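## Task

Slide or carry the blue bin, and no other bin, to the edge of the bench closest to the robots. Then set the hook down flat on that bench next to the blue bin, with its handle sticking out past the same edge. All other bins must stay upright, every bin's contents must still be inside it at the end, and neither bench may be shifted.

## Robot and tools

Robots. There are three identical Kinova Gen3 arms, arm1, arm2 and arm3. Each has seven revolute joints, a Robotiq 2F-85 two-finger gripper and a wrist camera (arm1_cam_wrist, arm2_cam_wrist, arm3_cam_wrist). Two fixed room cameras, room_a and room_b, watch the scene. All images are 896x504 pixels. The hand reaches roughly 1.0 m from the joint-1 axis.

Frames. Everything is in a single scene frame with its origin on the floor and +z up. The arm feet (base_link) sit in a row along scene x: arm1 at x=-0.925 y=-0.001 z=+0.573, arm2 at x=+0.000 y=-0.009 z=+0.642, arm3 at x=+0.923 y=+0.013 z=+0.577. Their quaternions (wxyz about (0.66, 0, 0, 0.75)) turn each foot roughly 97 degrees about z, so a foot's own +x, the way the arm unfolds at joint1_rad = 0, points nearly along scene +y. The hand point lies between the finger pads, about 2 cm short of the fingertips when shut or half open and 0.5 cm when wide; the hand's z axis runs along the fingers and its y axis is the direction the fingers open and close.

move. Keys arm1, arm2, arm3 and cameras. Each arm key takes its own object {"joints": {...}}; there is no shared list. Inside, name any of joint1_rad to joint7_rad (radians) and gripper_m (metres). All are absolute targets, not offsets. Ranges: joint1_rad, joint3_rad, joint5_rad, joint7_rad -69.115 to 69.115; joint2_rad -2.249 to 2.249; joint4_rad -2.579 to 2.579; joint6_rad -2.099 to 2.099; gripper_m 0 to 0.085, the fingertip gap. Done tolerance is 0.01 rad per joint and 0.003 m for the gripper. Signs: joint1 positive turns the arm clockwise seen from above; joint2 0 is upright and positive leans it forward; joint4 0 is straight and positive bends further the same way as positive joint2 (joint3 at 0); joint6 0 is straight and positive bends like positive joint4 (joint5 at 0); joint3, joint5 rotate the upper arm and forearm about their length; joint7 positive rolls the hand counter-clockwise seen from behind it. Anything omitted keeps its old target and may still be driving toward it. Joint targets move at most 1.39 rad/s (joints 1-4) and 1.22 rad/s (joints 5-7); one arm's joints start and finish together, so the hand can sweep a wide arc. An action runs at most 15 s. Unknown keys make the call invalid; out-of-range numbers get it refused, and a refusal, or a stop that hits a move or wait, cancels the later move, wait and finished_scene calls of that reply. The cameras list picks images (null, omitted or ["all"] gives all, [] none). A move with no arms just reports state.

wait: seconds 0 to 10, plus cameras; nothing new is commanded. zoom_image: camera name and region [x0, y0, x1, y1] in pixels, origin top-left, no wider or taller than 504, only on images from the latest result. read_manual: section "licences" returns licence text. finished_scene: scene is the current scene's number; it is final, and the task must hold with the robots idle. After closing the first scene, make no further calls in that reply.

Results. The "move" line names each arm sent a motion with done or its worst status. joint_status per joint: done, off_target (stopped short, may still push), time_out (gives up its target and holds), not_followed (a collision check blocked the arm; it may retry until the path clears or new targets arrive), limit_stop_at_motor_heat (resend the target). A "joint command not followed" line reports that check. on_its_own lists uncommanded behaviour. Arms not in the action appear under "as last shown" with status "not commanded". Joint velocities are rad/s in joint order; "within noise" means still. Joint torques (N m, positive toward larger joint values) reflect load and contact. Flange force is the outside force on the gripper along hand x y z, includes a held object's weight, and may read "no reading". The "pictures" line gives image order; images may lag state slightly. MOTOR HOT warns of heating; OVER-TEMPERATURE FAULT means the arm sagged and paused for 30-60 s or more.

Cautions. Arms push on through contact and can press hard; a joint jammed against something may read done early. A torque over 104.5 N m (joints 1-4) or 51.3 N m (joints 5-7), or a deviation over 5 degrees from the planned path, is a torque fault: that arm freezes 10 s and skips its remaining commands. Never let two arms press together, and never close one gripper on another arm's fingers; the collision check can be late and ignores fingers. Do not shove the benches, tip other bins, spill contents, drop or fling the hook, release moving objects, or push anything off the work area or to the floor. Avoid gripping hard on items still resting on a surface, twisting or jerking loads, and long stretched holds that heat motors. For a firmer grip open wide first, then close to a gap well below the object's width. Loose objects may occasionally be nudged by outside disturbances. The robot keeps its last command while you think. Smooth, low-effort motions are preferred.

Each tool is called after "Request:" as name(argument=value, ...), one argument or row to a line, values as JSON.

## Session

Request:
move(
)

Scene clock: 0.00 s.
Joint torques (N m): no reading
Flange force (N): no reading
Joint velocities: within noise
arm1.joint_positions: joint1_rad=+0.185 joint2_rad=-0.222 joint3_rad=-0.113 joint4_rad=+1.335 joint5_rad=+0.037 joint6_rad=+1.851 joint7_rad=+0.921 gripper_m=+0.085
arm1.joint_status: not commanded
arm1.hand: x=-0.9081 y=+0.2446 z=+1.1006 quat_wxyz=(-0.064, +0.461, -0.882, -0.067) (m; scene frame)
arm2.joint_positions: joint1_rad=+0.379 joint2_rad=-0.561 joint3_rad=-0.121 joint4_rad=+1.611 joint5_rad=-0.055 joint6_rad=+1.841 joint7_rad=+1.908 gripper_m=+0.085
arm2.joint_status: not commanded
arm2.hand: x=+0.0107 y=+0.1235 z=+1.1356 quat_wxyz=(-0.104, +0.776, -0.620, -0.051) (m; scene frame)
arm3.joint_positions: joint1_rad=+0.620 joint2_rad=-0.547 joint3_rad=-0.085 joint4_rad=+1.483 joint5_rad=+0.004 joint6_rad=+1.862 joint7_rad=+1.437 gripper_m=+0.085
arm3.joint_status: not commanded
arm3.hand: x=+1.0061 y=+0.1322 z=+1.1134 quat_wxyz=(-0.146, +0.458, -0.873, -0.080) (m; scene frame)
pictures: arm1_cam_wrist, arm2_cam_wrist, arm3_cam_wrist, room_a, room_b

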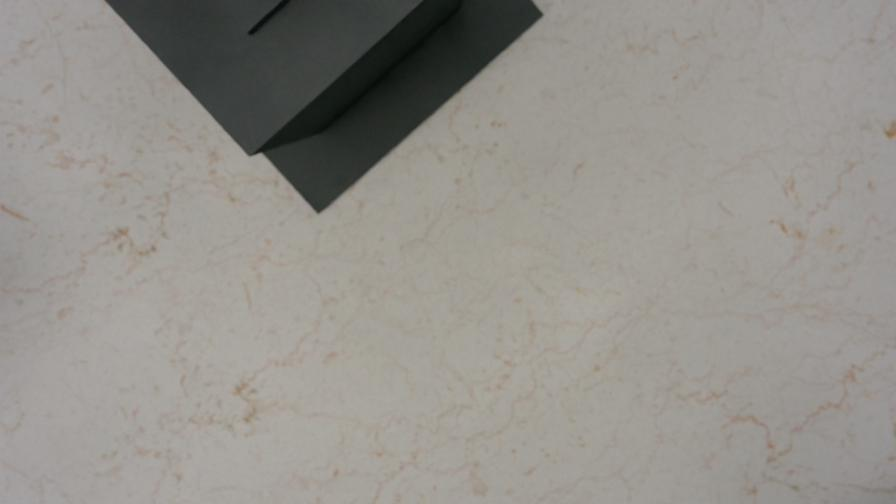

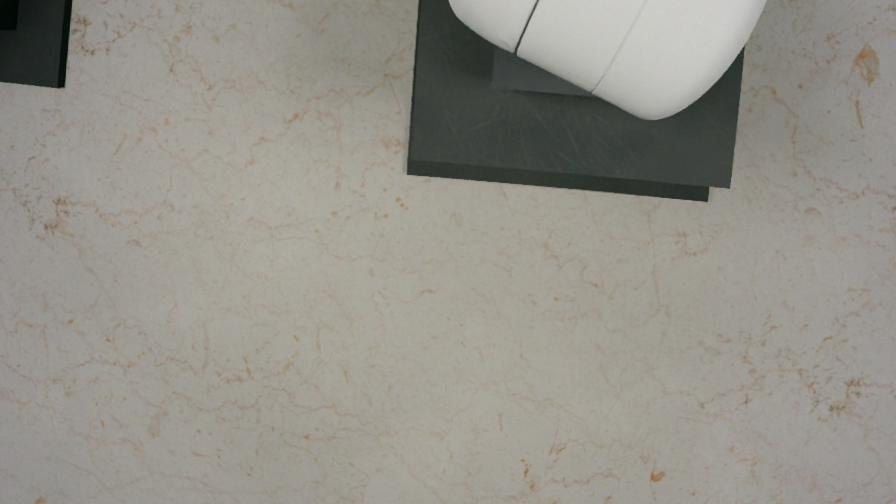

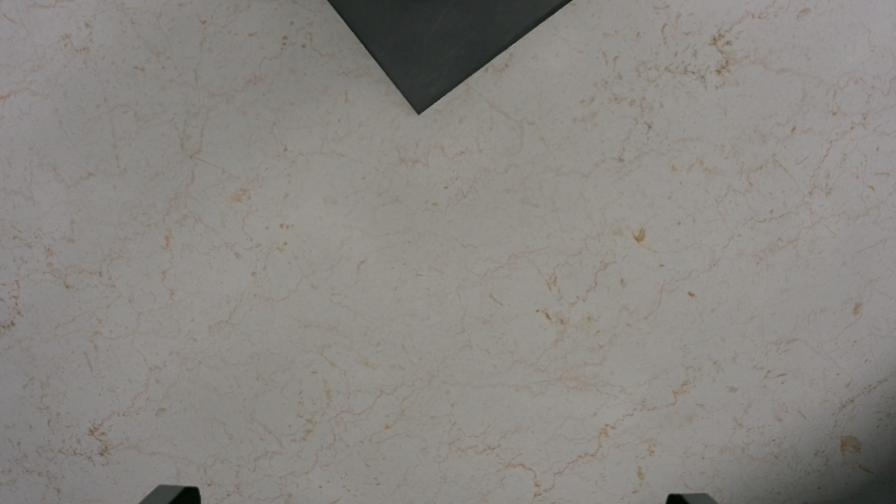

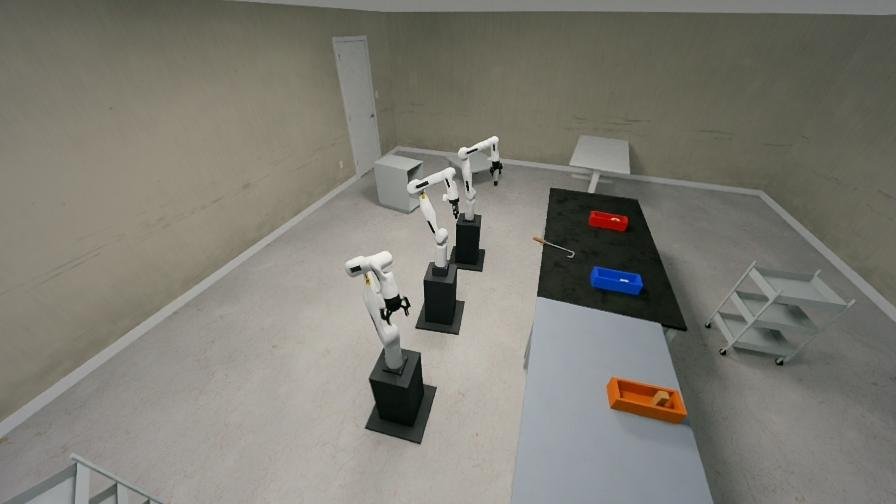

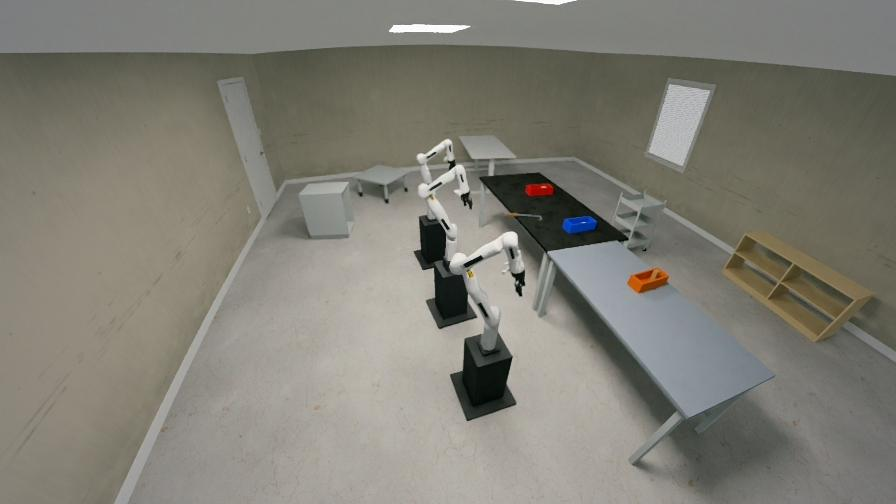

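Request:
zoom_image(
  camera="room_a",
  region=[500, 180, 700, 320],
)

Request:
move(
  arm2={"joints":{"joint1_rad":0.13,"joint2_rad":-0.2,"joint3_rad":0,"joint4_rad":1.2,"joint5_rad":0,"joint6_rad":1.3,"joint7_rad":-1.57}},
  cameras=["arm2_cam_wrist"],
)

Request:
move(
  arm2={"joints":{"joint1_rad":-0.3}},
  cameras=["arm2_cam_wrist"],
)

Scaled by 2.520 from the camera's 896x504 image, which has a finer 1280x720 frame.

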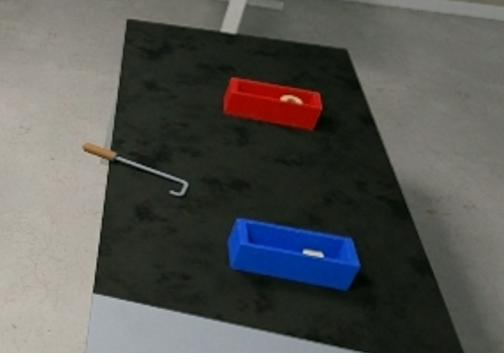

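Scene clock: 5.20 s.
Joint torques (N m): arm1=[-0.46 -3.66 -0.06 -8.57 -0.15 -0.21 -0.08] | arm2=[-1.61 -4.36 0.43 -11.59 -0.22 -2.18 0.14] | arm3=[0.84 2.44 1.29 -8.13 0.36 -0.73 -0.17]
Flange force (N): arm1=[0.1 -1.4 0.8] | arm2=[-12.4 -2.5 2.4] | arm3=[1.0 3.0 1.0]
move: arm2 done
Joint velocities: within noise
arm1, arm3: as last shown
arm2.joint_positions: joint1_rad=+0.130 joint2_rad=-0.200 joint3_rad=+0.000 joint4_rad=+1.200 joint5_rad=+0.000 joint6_rad=+1.300 joint7_rad=-1.570 gripper_m=+0.085
arm2.joint_status: all done
arm2.hand: x=+0.0208 y=+0.4145 z=+1.2955 quat_wxyz=(+0.282, -0.646, -0.650, -0.285) (m; scene frame)
pictures: arm2_cam_wrist

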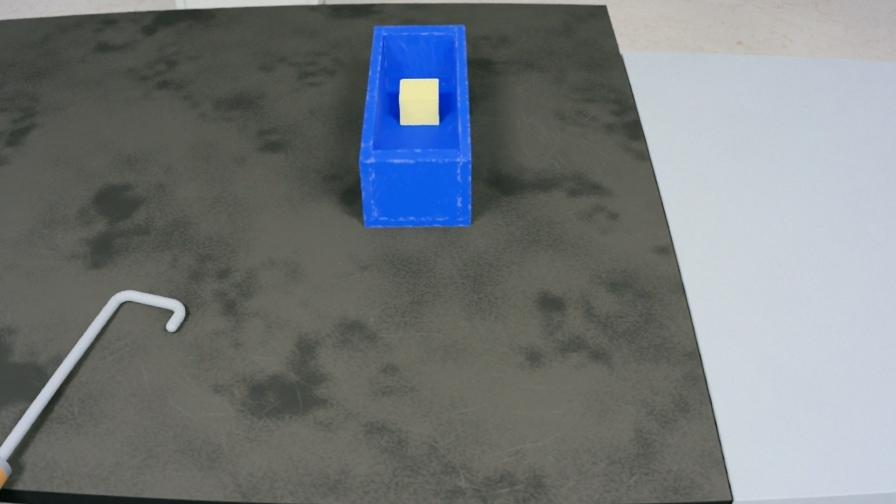

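Scene clock: 6.90 s.
Joint torques (N m): arm1=[-0.45 -3.7 -0.08 -8.56 -0.1 -0.21 -0.06] | arm2=[-1.62 -4.41 0.31 -11.59 -0.24 -2.16 0.16] | arm3=[0.86 2.42 1.26 -8.11 0.32 -0.73 -0.14]
Flange force (N): arm1=[0.1 -1.3 0.7] | arm2=[-12.4 -2.5 2.5] | arm3=[0.9 2.9 0.9]
move: arm2 done
Joint velocities: within noise
arm1, arm3: as last shown
arm2.joint_positions: joint1_rad=-0.300 joint2_rad=-0.200 joint3_rad=+0.000 joint4_rad=+1.200 joint5_rad=+0.000 joint6_rad=+1.300 joint7_rad=-1.570 gripper_m=+0.085
arm2.joint_status: all done
arm2.hand: x=-0.1535 y=+0.3868 z=+1.2951 quat_wxyz=(+0.338, -0.494, -0.772, -0.215) (m; scene frame)
pictures: arm2_cam_wrist

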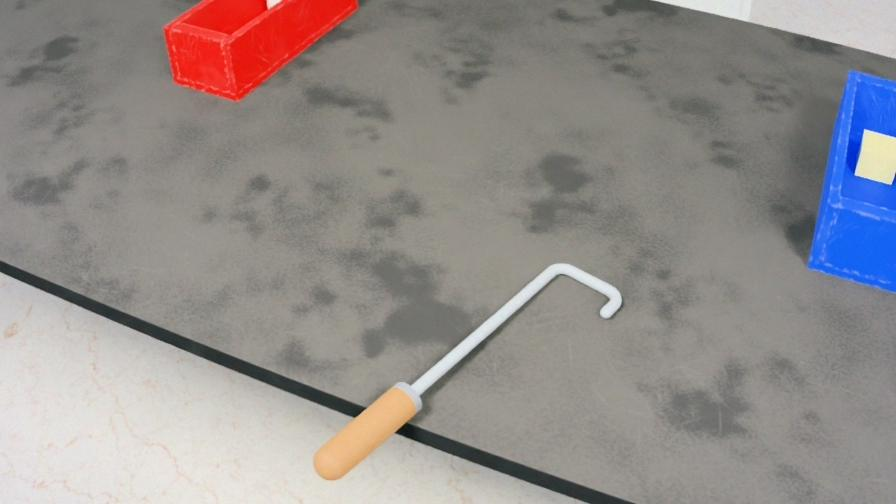

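Request:
move(
  arm2={"joints":{"joint1_rad":-0.854,"joint2_rad":0.2,"joint4_rad":1.4,"joint5_rad":-1.339,"joint6_rad":-1.2,"joint7_rad":-0.873}},
  cameras=["room_a"],
)

Request:
move(
  arm2={"joints":{"joint1_rad":-0.854,"joint2_rad":1.1,"joint4_rad":1.078,"joint5_rad":-1.339,"joint6_rad":-1.388,"joint7_rad":-0.873}},
  cameras=["arm2_cam_wrist","room_a"],
)

Scene clock: 18.70 s.
Joint torques (N m): arm1=[-0.46 -3.71 -0.06 -8.45 -0.14 -0.27 -0.07] | arm2=[-1.72 -12.29 1 -11.76 2.35 -0.34 0.2] | arm3=[0.84 2.41 1.28 -8.16 0.34 -0.72 -0.14]
Flange force (N): arm1=[-0.1 -1.2 0.1] | arm2=[3.2 11.4 -3.1] | arm3=[1.0 3.0 1.1]
move: arm2 done
Joint velocities: within noise
arm1, arm3: as last shown
arm2.joint_positions: joint1_rad=-0.854 joint2_rad=+0.200 joint3_rad=+0.000 joint4_rad=+1.400 joint5_rad=-1.339 joint6_rad=-1.200 joint7_rad=-0.873 gripper_m=+0.085
arm2.joint_status: all done
arm2.hand: x=-0.2616 y=+0.5415 z=+1.3835 quat_wxyz=(+0.674, -0.606, -0.195, -0.375) (m; scene frame)
pictures: room_a

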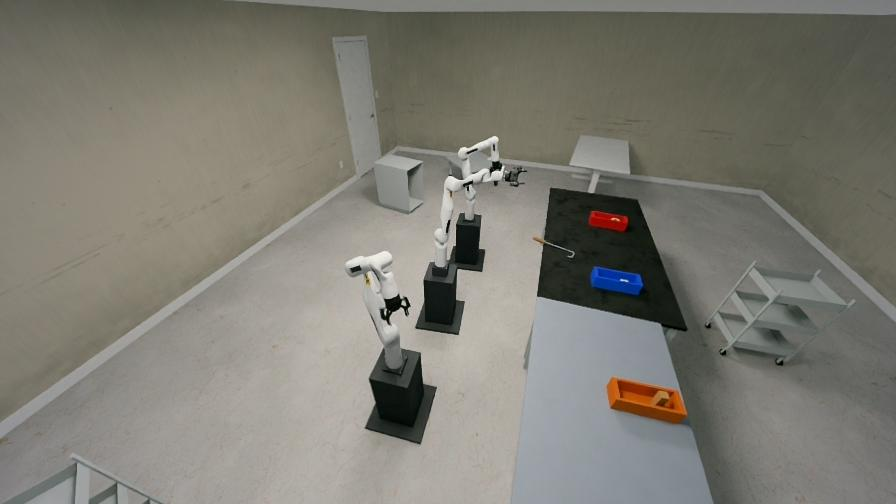

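Scene clock: 21.00 s.
Joint torques (N m): arm1=[-0.49 -3.7 -0.08 -8.51 -0.15 -0.2 -0.13] | arm2=[-1.85 -23.87 3.24 -9.88 2.01 -1.78 0.16] | arm3=[0.86 2.44 1.23 -8.17 0.33 -0.74 -0.13]
Flange force (N): arm1=[-0.2 -1.5 0.6] | arm2=[6.9 14.1 -2.2] | arm3=[1.0 2.8 1.1]
move: arm2 done
Joint velocities: within noise
arm1, arm3: as last shown
arm2.joint_positions: joint1_rad=-0.854 joint2_rad=+1.100 joint3_rad=+0.000 joint4_rad=+1.078 joint5_rad=-1.339 joint6_rad=-1.388 joint7_rad=-0.873 gripper_m=+0.085
arm2.joint_status: all done
arm2.hand: x=-0.4237 y=+0.6617 z=+0.9513 quat_wxyz=(+0.496, -0.591, -0.341, -0.536) (m; scene frame)
pictures: arm2_cam_wrist, room_a

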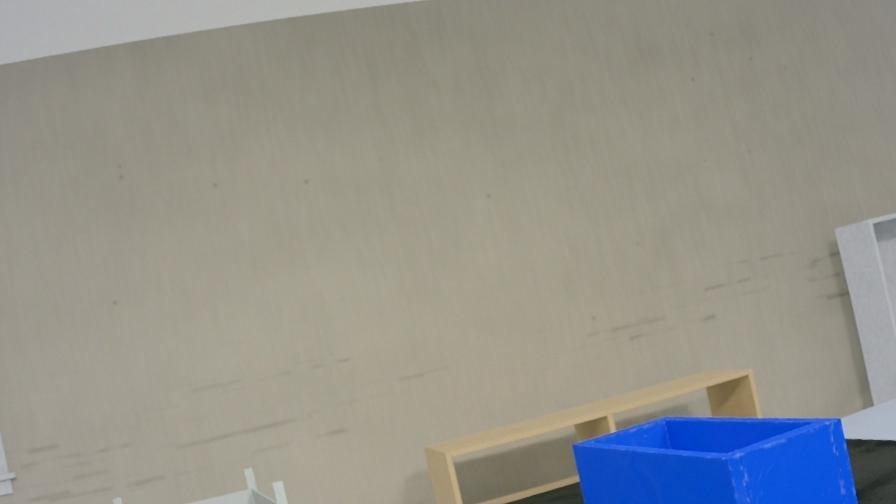

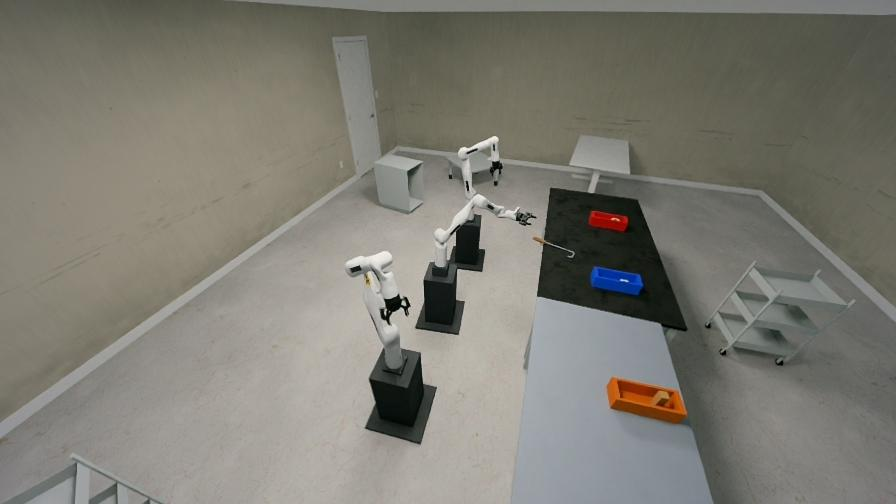

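Request:
move(
  arm2={"joints":{"joint2_rad":1.23}},
  cameras=["arm2_cam_wrist","room_a","room_b"],
)

Request:
zoom_image(
  camera="room_a",
  region=[480, 190, 600, 270],
)

Request:
zoom_image(
  camera="room_b",
  region=[430, 170, 590, 270],
)

Scene clock: 22.97 s.
Joint torques (N m): arm1=[-0.59 -3.7 -0.08 -8.49 -0.1 -0.22 -0.09] | arm2=[-1.86 -24.04 3.44 -9.14 1.75 -2.04 0.13] | arm3=[0.82 2.42 1.28 -8.15 0.34 -0.72 -0.14]
Flange force (N): arm1=[-0.2 -1.4 0.4] | arm2=[7.1 14.1 -2.2] | arm3=[0.9 3.0 1.1]
move: arm2 done
Joint velocities: within noise
arm1, arm3: as last shown
arm2.joint_positions: joint1_rad=-0.854 joint2_rad=+1.230 joint3_rad=+0.000 joint4_rad=+1.078 joint5_rad=-1.339 joint6_rad=-1.388 joint7_rad=-0.873 gripper_m=+0.085
arm2.joint_status: all done
arm2.hand: x=-0.4222 y=+0.6595 z=+0.8578 quat_wxyz=(+0.456, -0.579, -0.387, -0.555) (m; scene frame)
pictures: arm2_cam_wrist, room_a, room_b

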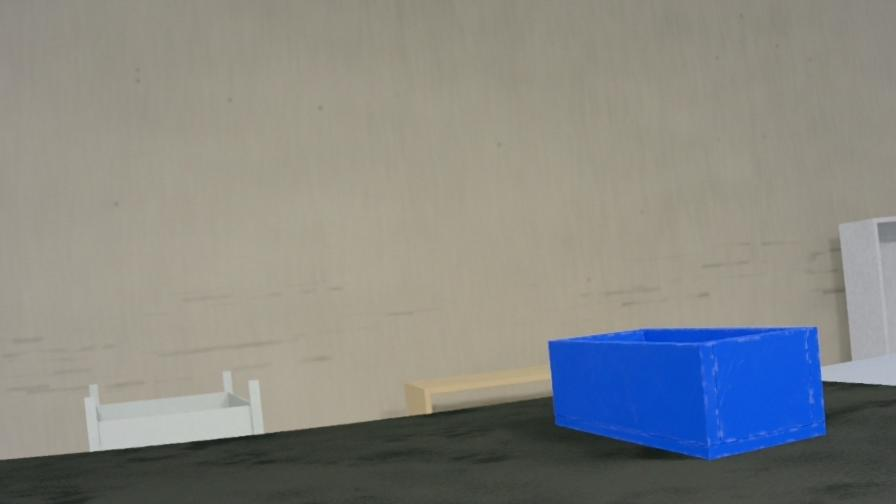

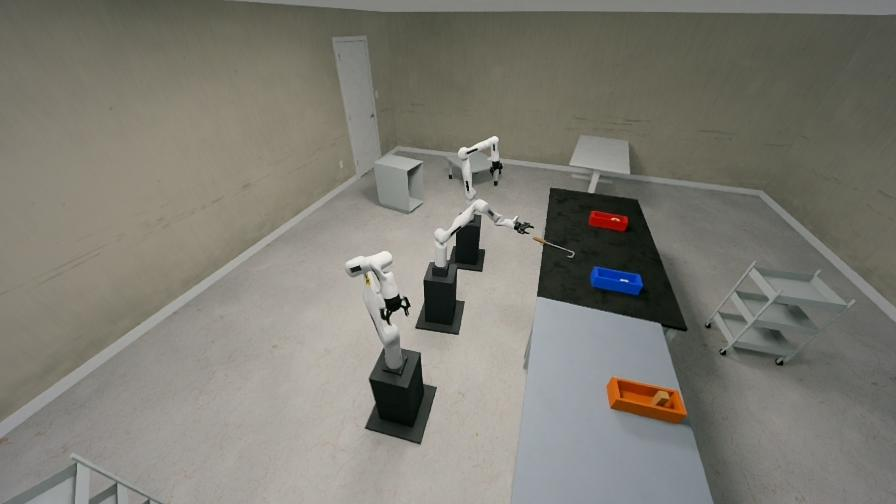

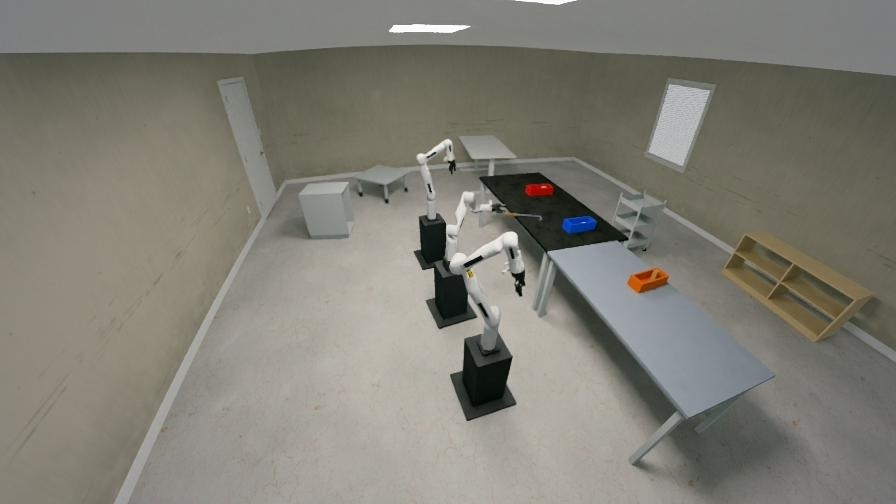

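Scaled by 4.200 from the camera's 896x504 image, which has a finer 1280x720 frame.

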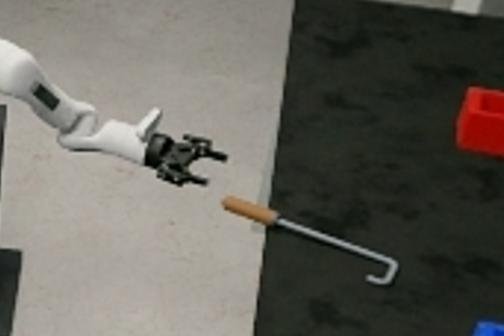

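Scaled by 3.150 from the camera's 896x504 image, which has a finer 1280x720 frame.

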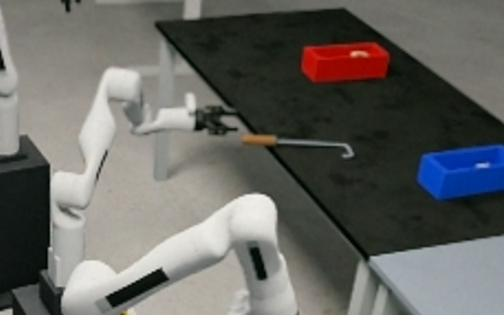

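Looks aligned; lower.

Request:
move(
  arm2={"joints":{"joint1_rad":-0.8538,"joint2_rad":1.334,"joint4_rad":1.0783,"joint5_rad":-1.339,"joint6_rad":-1.3878,"joint7_rad":-0.8732}},
  cameras=["arm2_cam_wrist","room_a","room_b"],
)

Request:
zoom_image(
  camera="room_a",
  region=[480, 190, 600, 270],
)

Request:
zoom_image(
  camera="room_b",
  region=[430, 170, 590, 270],
)

Scene clock: 25.23 s.
Joint torques (N m): arm1=[-0.5 -3.69 -0.05 -8.51 -0.1 -0.18 -0.08] | arm2=[-1.85 -24.12 3.49 -8.52 1.53 -2.23 0.17] | arm3=[0.83 2.41 1.29 -8.14 0.34 -0.73 -0.14]
Flange force (N): arm1=[0.0 -1.3 0.6] | arm2=[6.8 14.2 -2.3] | arm3=[0.9 3.1 1.0]
move: arm2 done
Joint velocities: within noise
arm1, arm3: as last shown
arm2.joint_positions: joint1_rad=-0.854 joint2_rad=+1.334 joint3_rad=+0.000 joint4_rad=+1.078 joint5_rad=-1.339 joint6_rad=-1.388 joint7_rad=-0.873 gripper_m=+0.085
arm2.joint_status: all done
arm2.hand: x=-0.4136 y=+0.6530 z=+0.7835 quat_wxyz=(+0.422, -0.567, -0.423, -0.567) (m; scene frame)
pictures: arm2_cam_wrist, room_a, room_b

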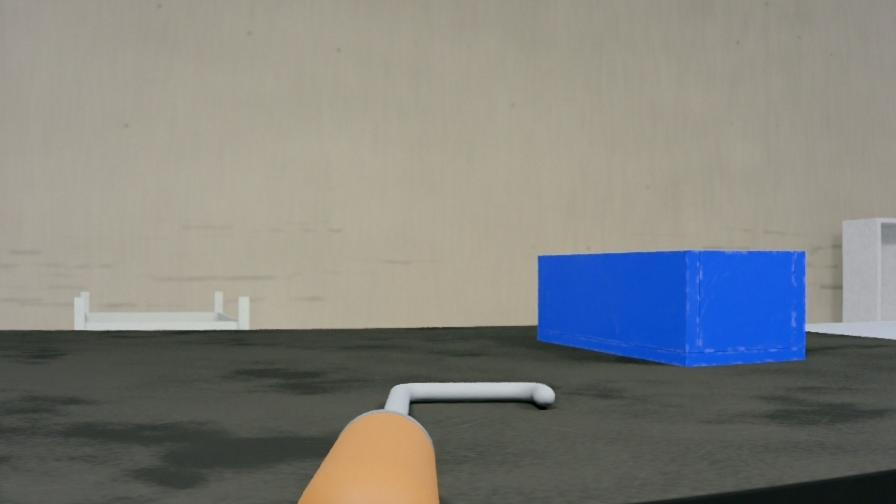

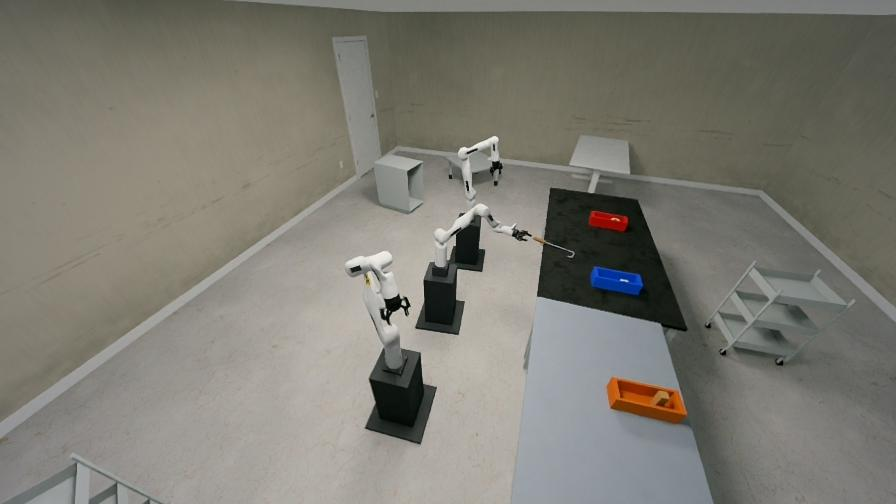

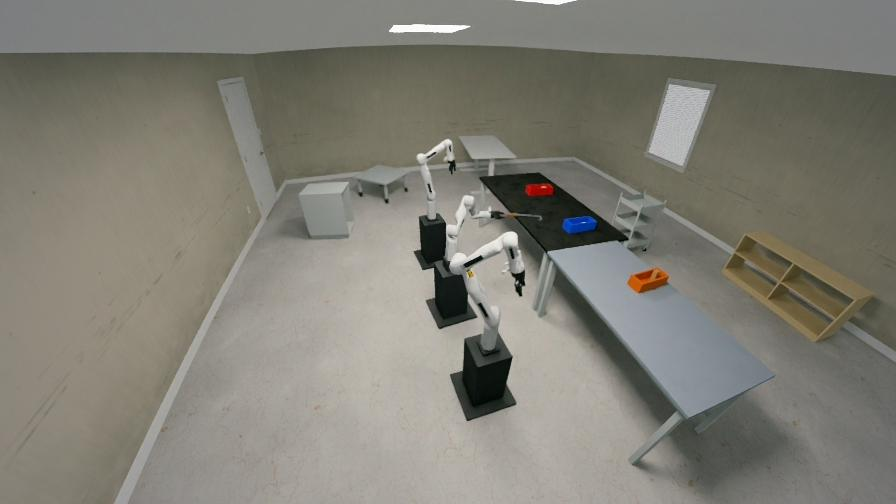

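Scaled by 4.200 from the camera's 896x504 image, which has a finer 1280x720 frame.

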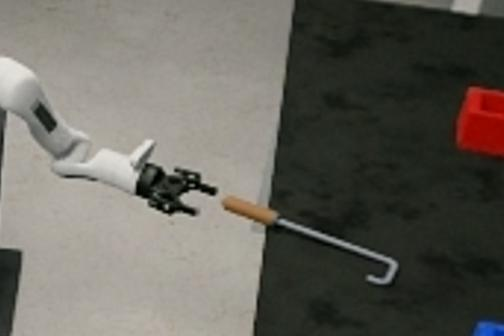

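Scaled by 3.150 from the camera's 896x504 image, which has a finer 1280x720 frame.

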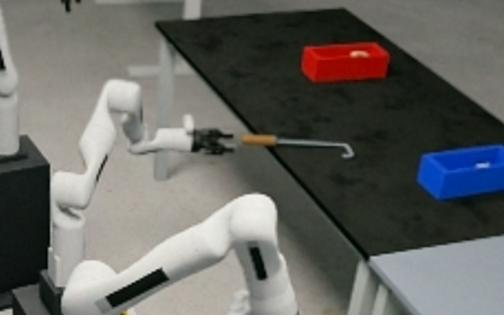

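Request:
move(
  arm2={"joints":{"joint1_rad":-0.8524,"joint2_rad":1.356,"joint4_rad":1.0181,"joint5_rad":-1.3222,"joint6_rad":-1.3582,"joint7_rad":-0.8406}},
  cameras=["arm2_cam_wrist"],
)

Scene clock: 30.70 s.
Joint torques (N m): arm1=[-0.61 -3.62 -0.02 -8.44 -0.16 -0.2 -0.12] | arm2=[-1.85 -24.49 3.49 -8.81 1.61 -2.17 0.18] | arm3=[0.83 2.41 1.24 -8.16 0.34 -0.74 -0.15]
Flange force (N): arm1=[-0.1 -1.4 0.3] | arm2=[7.0 14.7 -3.0] | arm3=[1.0 2.9 1.1]
move: arm2 done
Joint velocities: within noise
arm1, arm3: as last shown
arm2.joint_positions: joint1_rad=-0.852 joint2_rad=+1.356 joint3_rad=+0.000 joint4_rad=+1.018 joint5_rad=-1.322 joint6_rad=-1.358 joint7_rad=-0.841 gripper_m=+0.085
arm2.joint_status: all done
arm2.hand: x=-0.4311 y=+0.6622 z=+0.7825 quat_wxyz=(+0.431, -0.560, -0.431, -0.561) (m; scene frame)
pictures: arm2_cam_wrist

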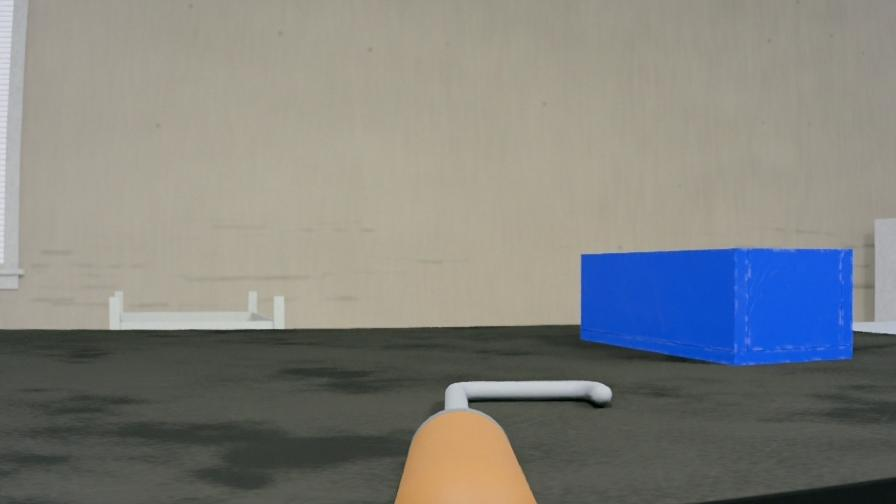

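Request:
move(
  arm2={"joints":{"joint1_rad":-0.7805,"joint2_rad":1.401,"joint4_rad":0.893,"joint5_rad":-1.291,"joint6_rad":-1.2846,"joint7_rad":-0.774}},
  cameras=["arm2_cam_wrist","room_a","room_b"],
)

Request:
zoom_image(
  camera="room_a",
  region=[500, 200, 580, 260],
)

Request:
zoom_image(
  camera="room_b",
  region=[470, 180, 560, 240],
)

Scene clock: 33.90 s.
Joint torques (N m): arm1=[-0.46 -3.74 -0.03 -8.49 -0.14 -0.21 -0.05] | arm2=[-1.83 -25.32 3.48 -9.49 1.69 -2.05 0.11] | arm3=[0.86 2.45 1.26 -8.14 0.34 -0.72 -0.13]
Flange force (N): arm1=[0.0 -1.1 0.4] | arm2=[7.3 16.1 -4.8] | arm3=[1.0 3.0 1.1]
move: arm2 done
Joint velocities: within noise
arm1.joint_positions: joint1_rad=+0.185 joint2_rad=-0.222 joint3_rad=-0.113 joint4_rad=+1.335 joint5_rad=+0.037 joint6_rad=+1.851 joint7_rad=+0.921 gripper_m=+0.085
arm1.joint_status: not commanded
arm1.hand: x=-0.9081 y=+0.2446 z=+1.1006 quat_wxyz=(-0.064, +0.461, -0.882, -0.067) (m; scene frame)
arm2.joint_positions: joint1_rad=-0.780 joint2_rad=+1.401 joint3_rad=+0.000 joint4_rad=+0.893 joint5_rad=-1.291 joint6_rad=-1.285 joint7_rad=-0.774 gripper_m=+0.085
arm2.joint_status: all done
arm2.hand: x=-0.4200 y=+0.7108 z=+0.7803 quat_wxyz=(+0.430, -0.561, -0.432, -0.560) (m; scene frame)
arm3.joint_positions: joint1_rad=+0.620 joint2_rad=-0.547 joint3_rad=-0.085 joint4_rad=+1.483 joint5_rad=+0.004 joint6_rad=+1.862 joint7_rad=+1.437 gripper_m=+0.085
arm3.joint_status: not commanded
arm3.hand: x=+1.0061 y=+0.1322 z=+1.1134 quat_wxyz=(-0.146, +0.458, -0.873, -0.080) (m; scene frame)
pictures: arm2_cam_wrist, room_a, room_b

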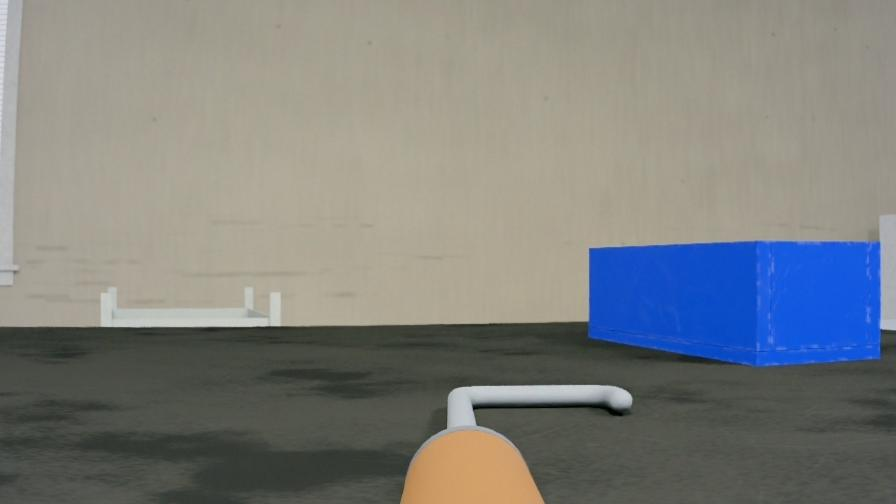

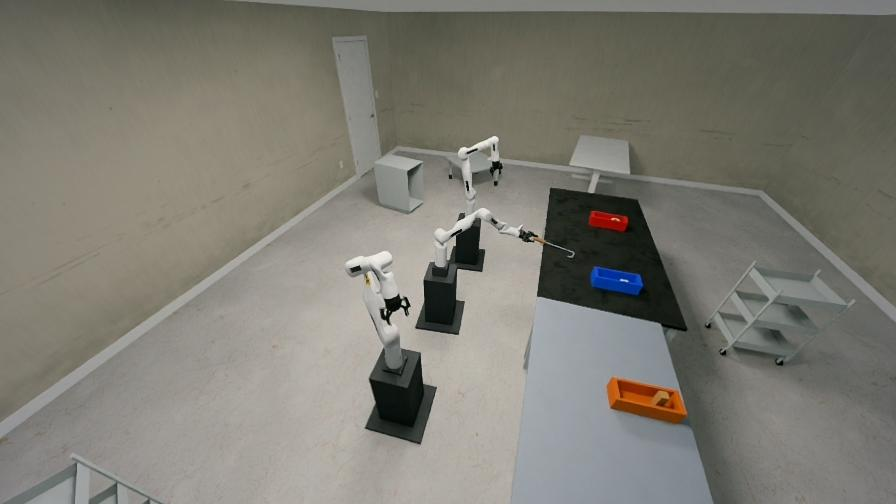

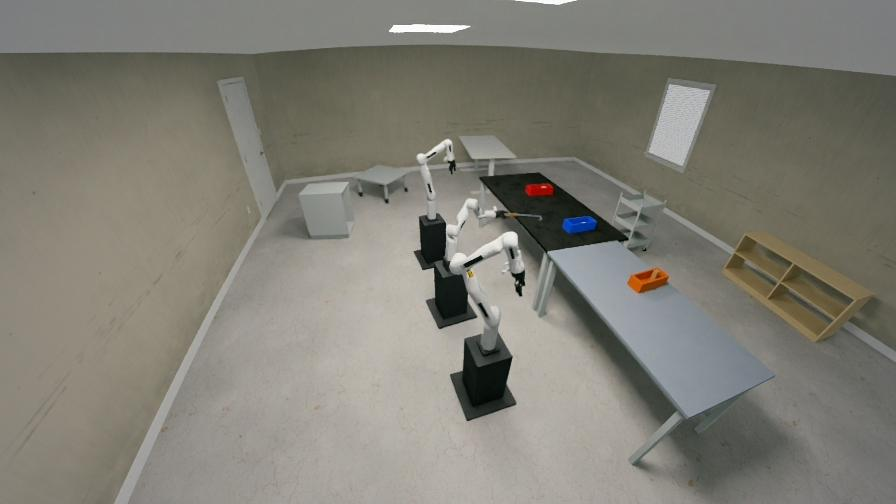

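Scaled by 6.300 from the camera's 896x504 image, which has a finer 1280x720 frame.

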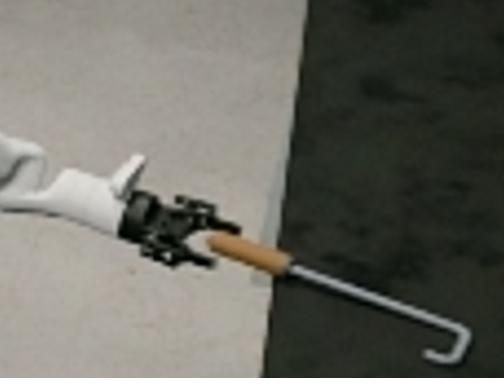

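Scaled by 5.600 from the camera's 896x504 image, which has a finer 1280x720 frame.

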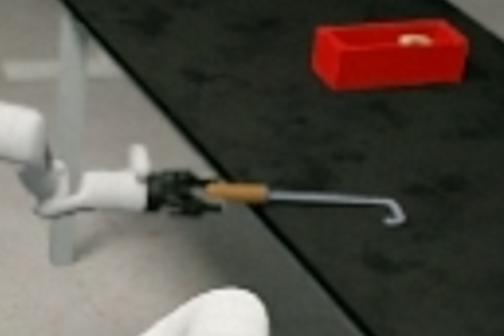

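Request:
move(
  arm2={"joints":{"joint1_rad":-0.7402,"joint2_rad":1.4236,"joint4_rad":0.8247,"joint5_rad":-1.2739,"joint6_rad":-1.2444,"joint7_rad":-0.7379}},
  cameras=["arm2_cam_wrist","room_a","room_b"],
)

Request:
zoom_image(
  camera="room_a",
  region=[500, 200, 580, 260],
)

Scene clock: 35.80 s.
Joint torques (N m): arm1=[-0.54 -3.67 -0.05 -8.52 -0.16 -0.24 -0.09] | arm2=[-1.84 -25.72 3.45 -9.91 1.77 -1.97 0.16] | arm3=[0.84 2.41 1.24 -8.16 0.34 -0.74 -0.14]
Flange force (N): arm1=[0.0 -1.4 0.5] | arm2=[7.6 17.7 -6.3] | arm3=[1.0 2.9 1.1]
move: arm2 done
Joint velocities: within noise
arm1, arm3: as last shown
arm2.joint_positions: joint1_rad=-0.740 joint2_rad=+1.424 joint3_rad=+0.000 joint4_rad=+0.825 joint5_rad=-1.274 joint6_rad=-1.244 joint7_rad=-0.738 gripper_m=+0.085
arm2.joint_status: all done
arm2.hand: x=-0.4110 y=+0.7375 z=+0.7824 quat_wxyz=(+0.431, -0.560, -0.431, -0.561) (m; scene frame)
pictures: arm2_cam_wrist, room_a, room_b

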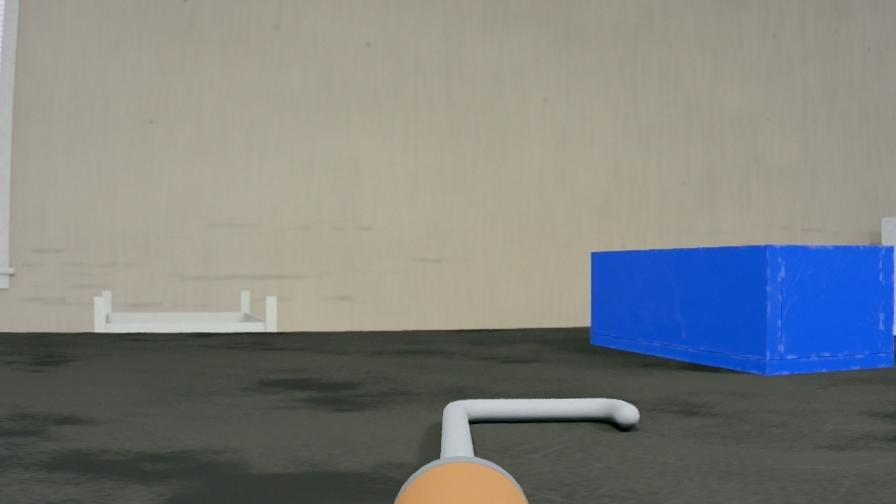

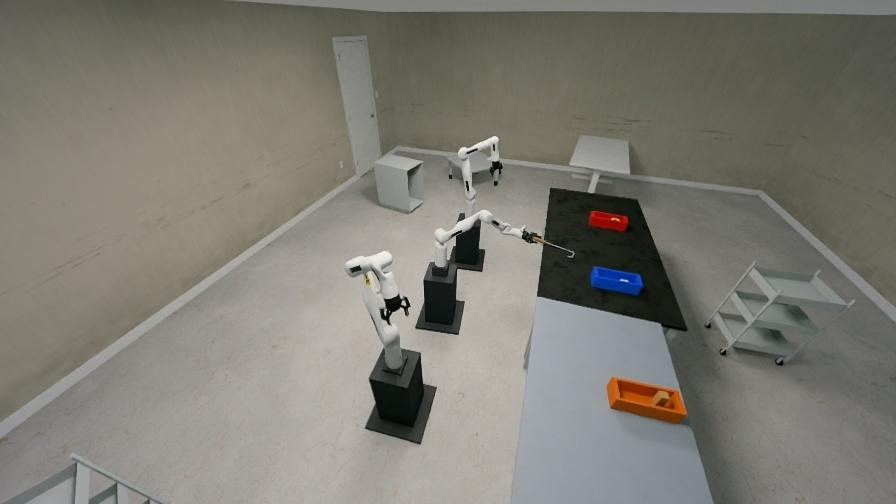

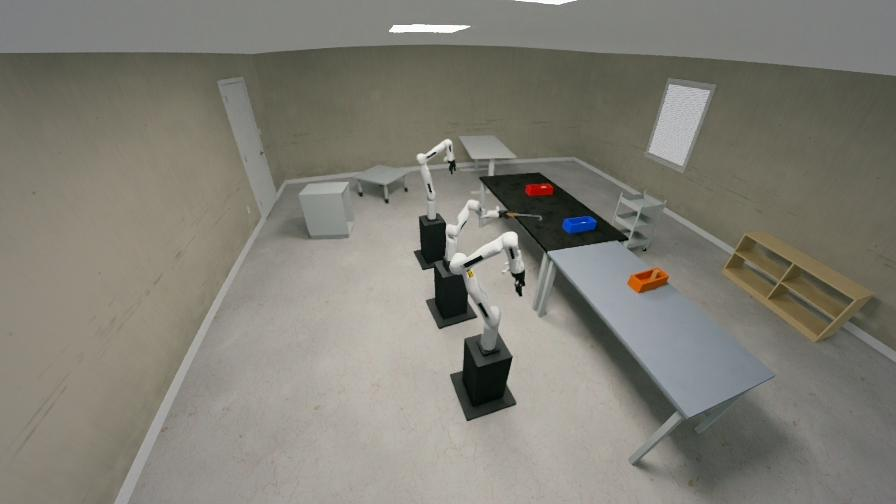

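Scaled by 6.300 from the camera's 896x504 image, which has a finer 1280x720 frame.

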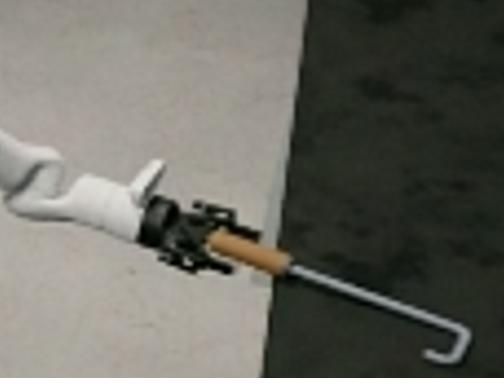

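Request:
move(
  arm2={"joints":{"gripper_m":0.0}},
  cameras=["arm2_cam_wrist"],
)

Request:
move(
  arm2={"joints":{"joint2_rad":1.17}},
  cameras=["arm2_cam_wrist","room_a"],
)

Scene clock: 40.43 s.
Joint torques (N m): arm1=[-0.46 -3.66 -0.07 -8.53 -0.13 -0.19 -0.08] | arm2=[-1.72 -25.15 3.4 -9.58 1.62 -2.06 0.18] | arm3=[0.81 2.41 1.28 -8.15 0.33 -0.74 -0.15]
Flange force (N): arm1=[0.1 -1.4 0.7] | arm2=[8.3 17.2 -5.9] | arm3=[0.9 3.0 1.0]
move: arm2 off_target
Joint velocities: within noise
arm1, arm3: as last shown
arm2.joint_positions: joint1_rad=-0.740 joint2_rad=+1.424 joint3_rad=+0.000 joint4_rad=+0.825 joint5_rad=-1.274 joint6_rad=-1.244 joint7_rad=-0.738 gripper_m=+0.029
arm2.joint_status: gripper_m off_target (ended at +0.029, target +0.000)
arm2.hand: x=-0.4109 y=+0.7376 z=+0.7825 quat_wxyz=(+0.431, -0.560, -0.431, -0.561) (m; scene frame)
pictures: arm2_cam_wrist

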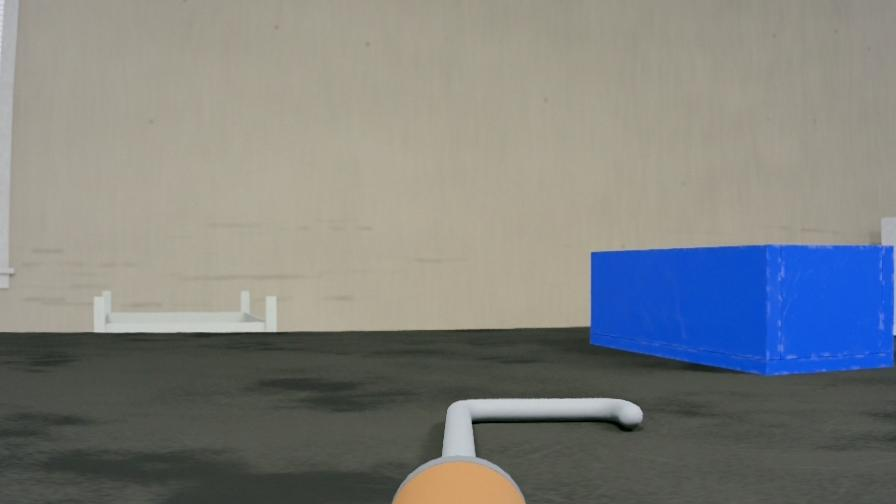

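Scene clock: 41.83 s.
Joint torques (N m): arm1=[-0.43 -3.71 -0.01 -8.5 -0.16 -0.14 -0.06] | arm2=[-1.8 -28.77 4.76 -12.76 3.51 -2.28 0.18] | arm3=[0.81 2.46 1.26 -8.11 0.32 -0.72 -0.16]
Flange force (N): arm1=[0.0 -1.0 0.7] | arm2=[4.0 18.2 -6.5] | arm3=[1.0 2.9 1.0]
move: arm2 done
Joint velocities: within noise
arm1, arm3: as last shown
arm2.joint_positions: joint1_rad=-0.740 joint2_rad=+1.170 joint3_rad=+0.000 joint4_rad=+0.825 joint5_rad=-1.274 joint6_rad=-1.244 joint7_rad=-0.738 gripper_m=+0.029
arm2.joint_status: all done
arm2.hand: x=-0.4177 y=+0.7456 z=+0.9854 quat_wxyz=(+0.514, -0.576, -0.339, -0.538) (m; scene frame)
pictures: arm2_cam_wrist, room_a

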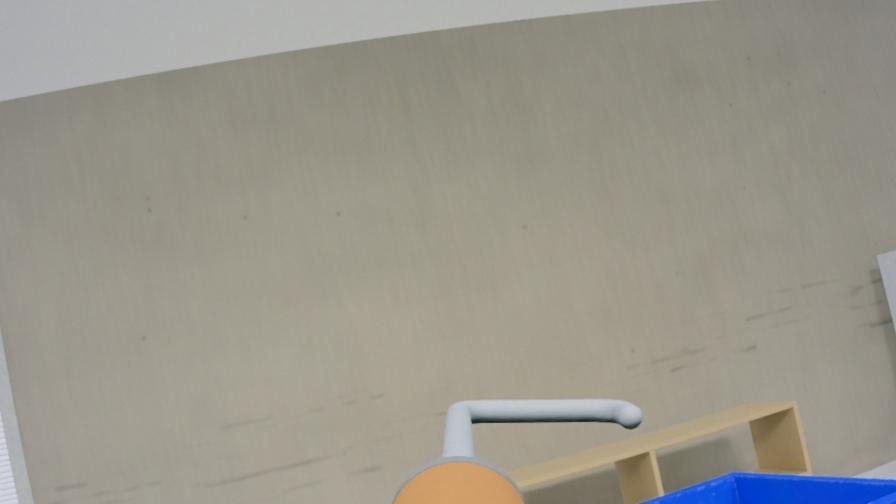

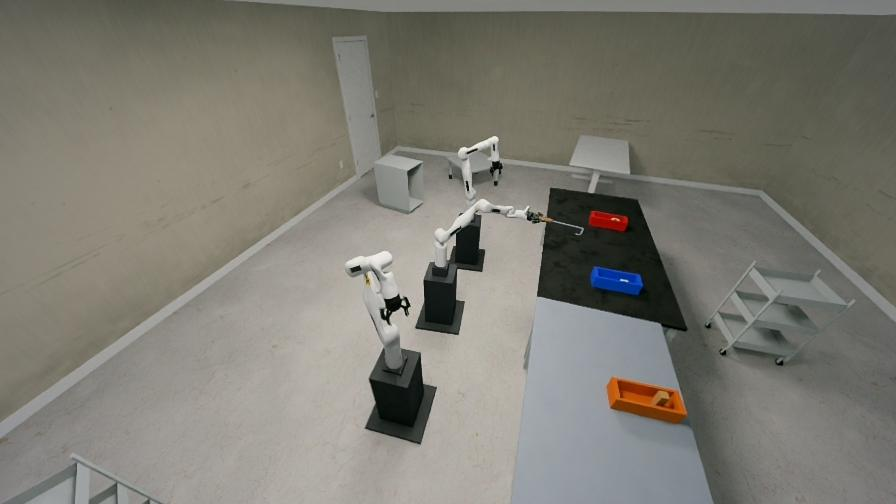

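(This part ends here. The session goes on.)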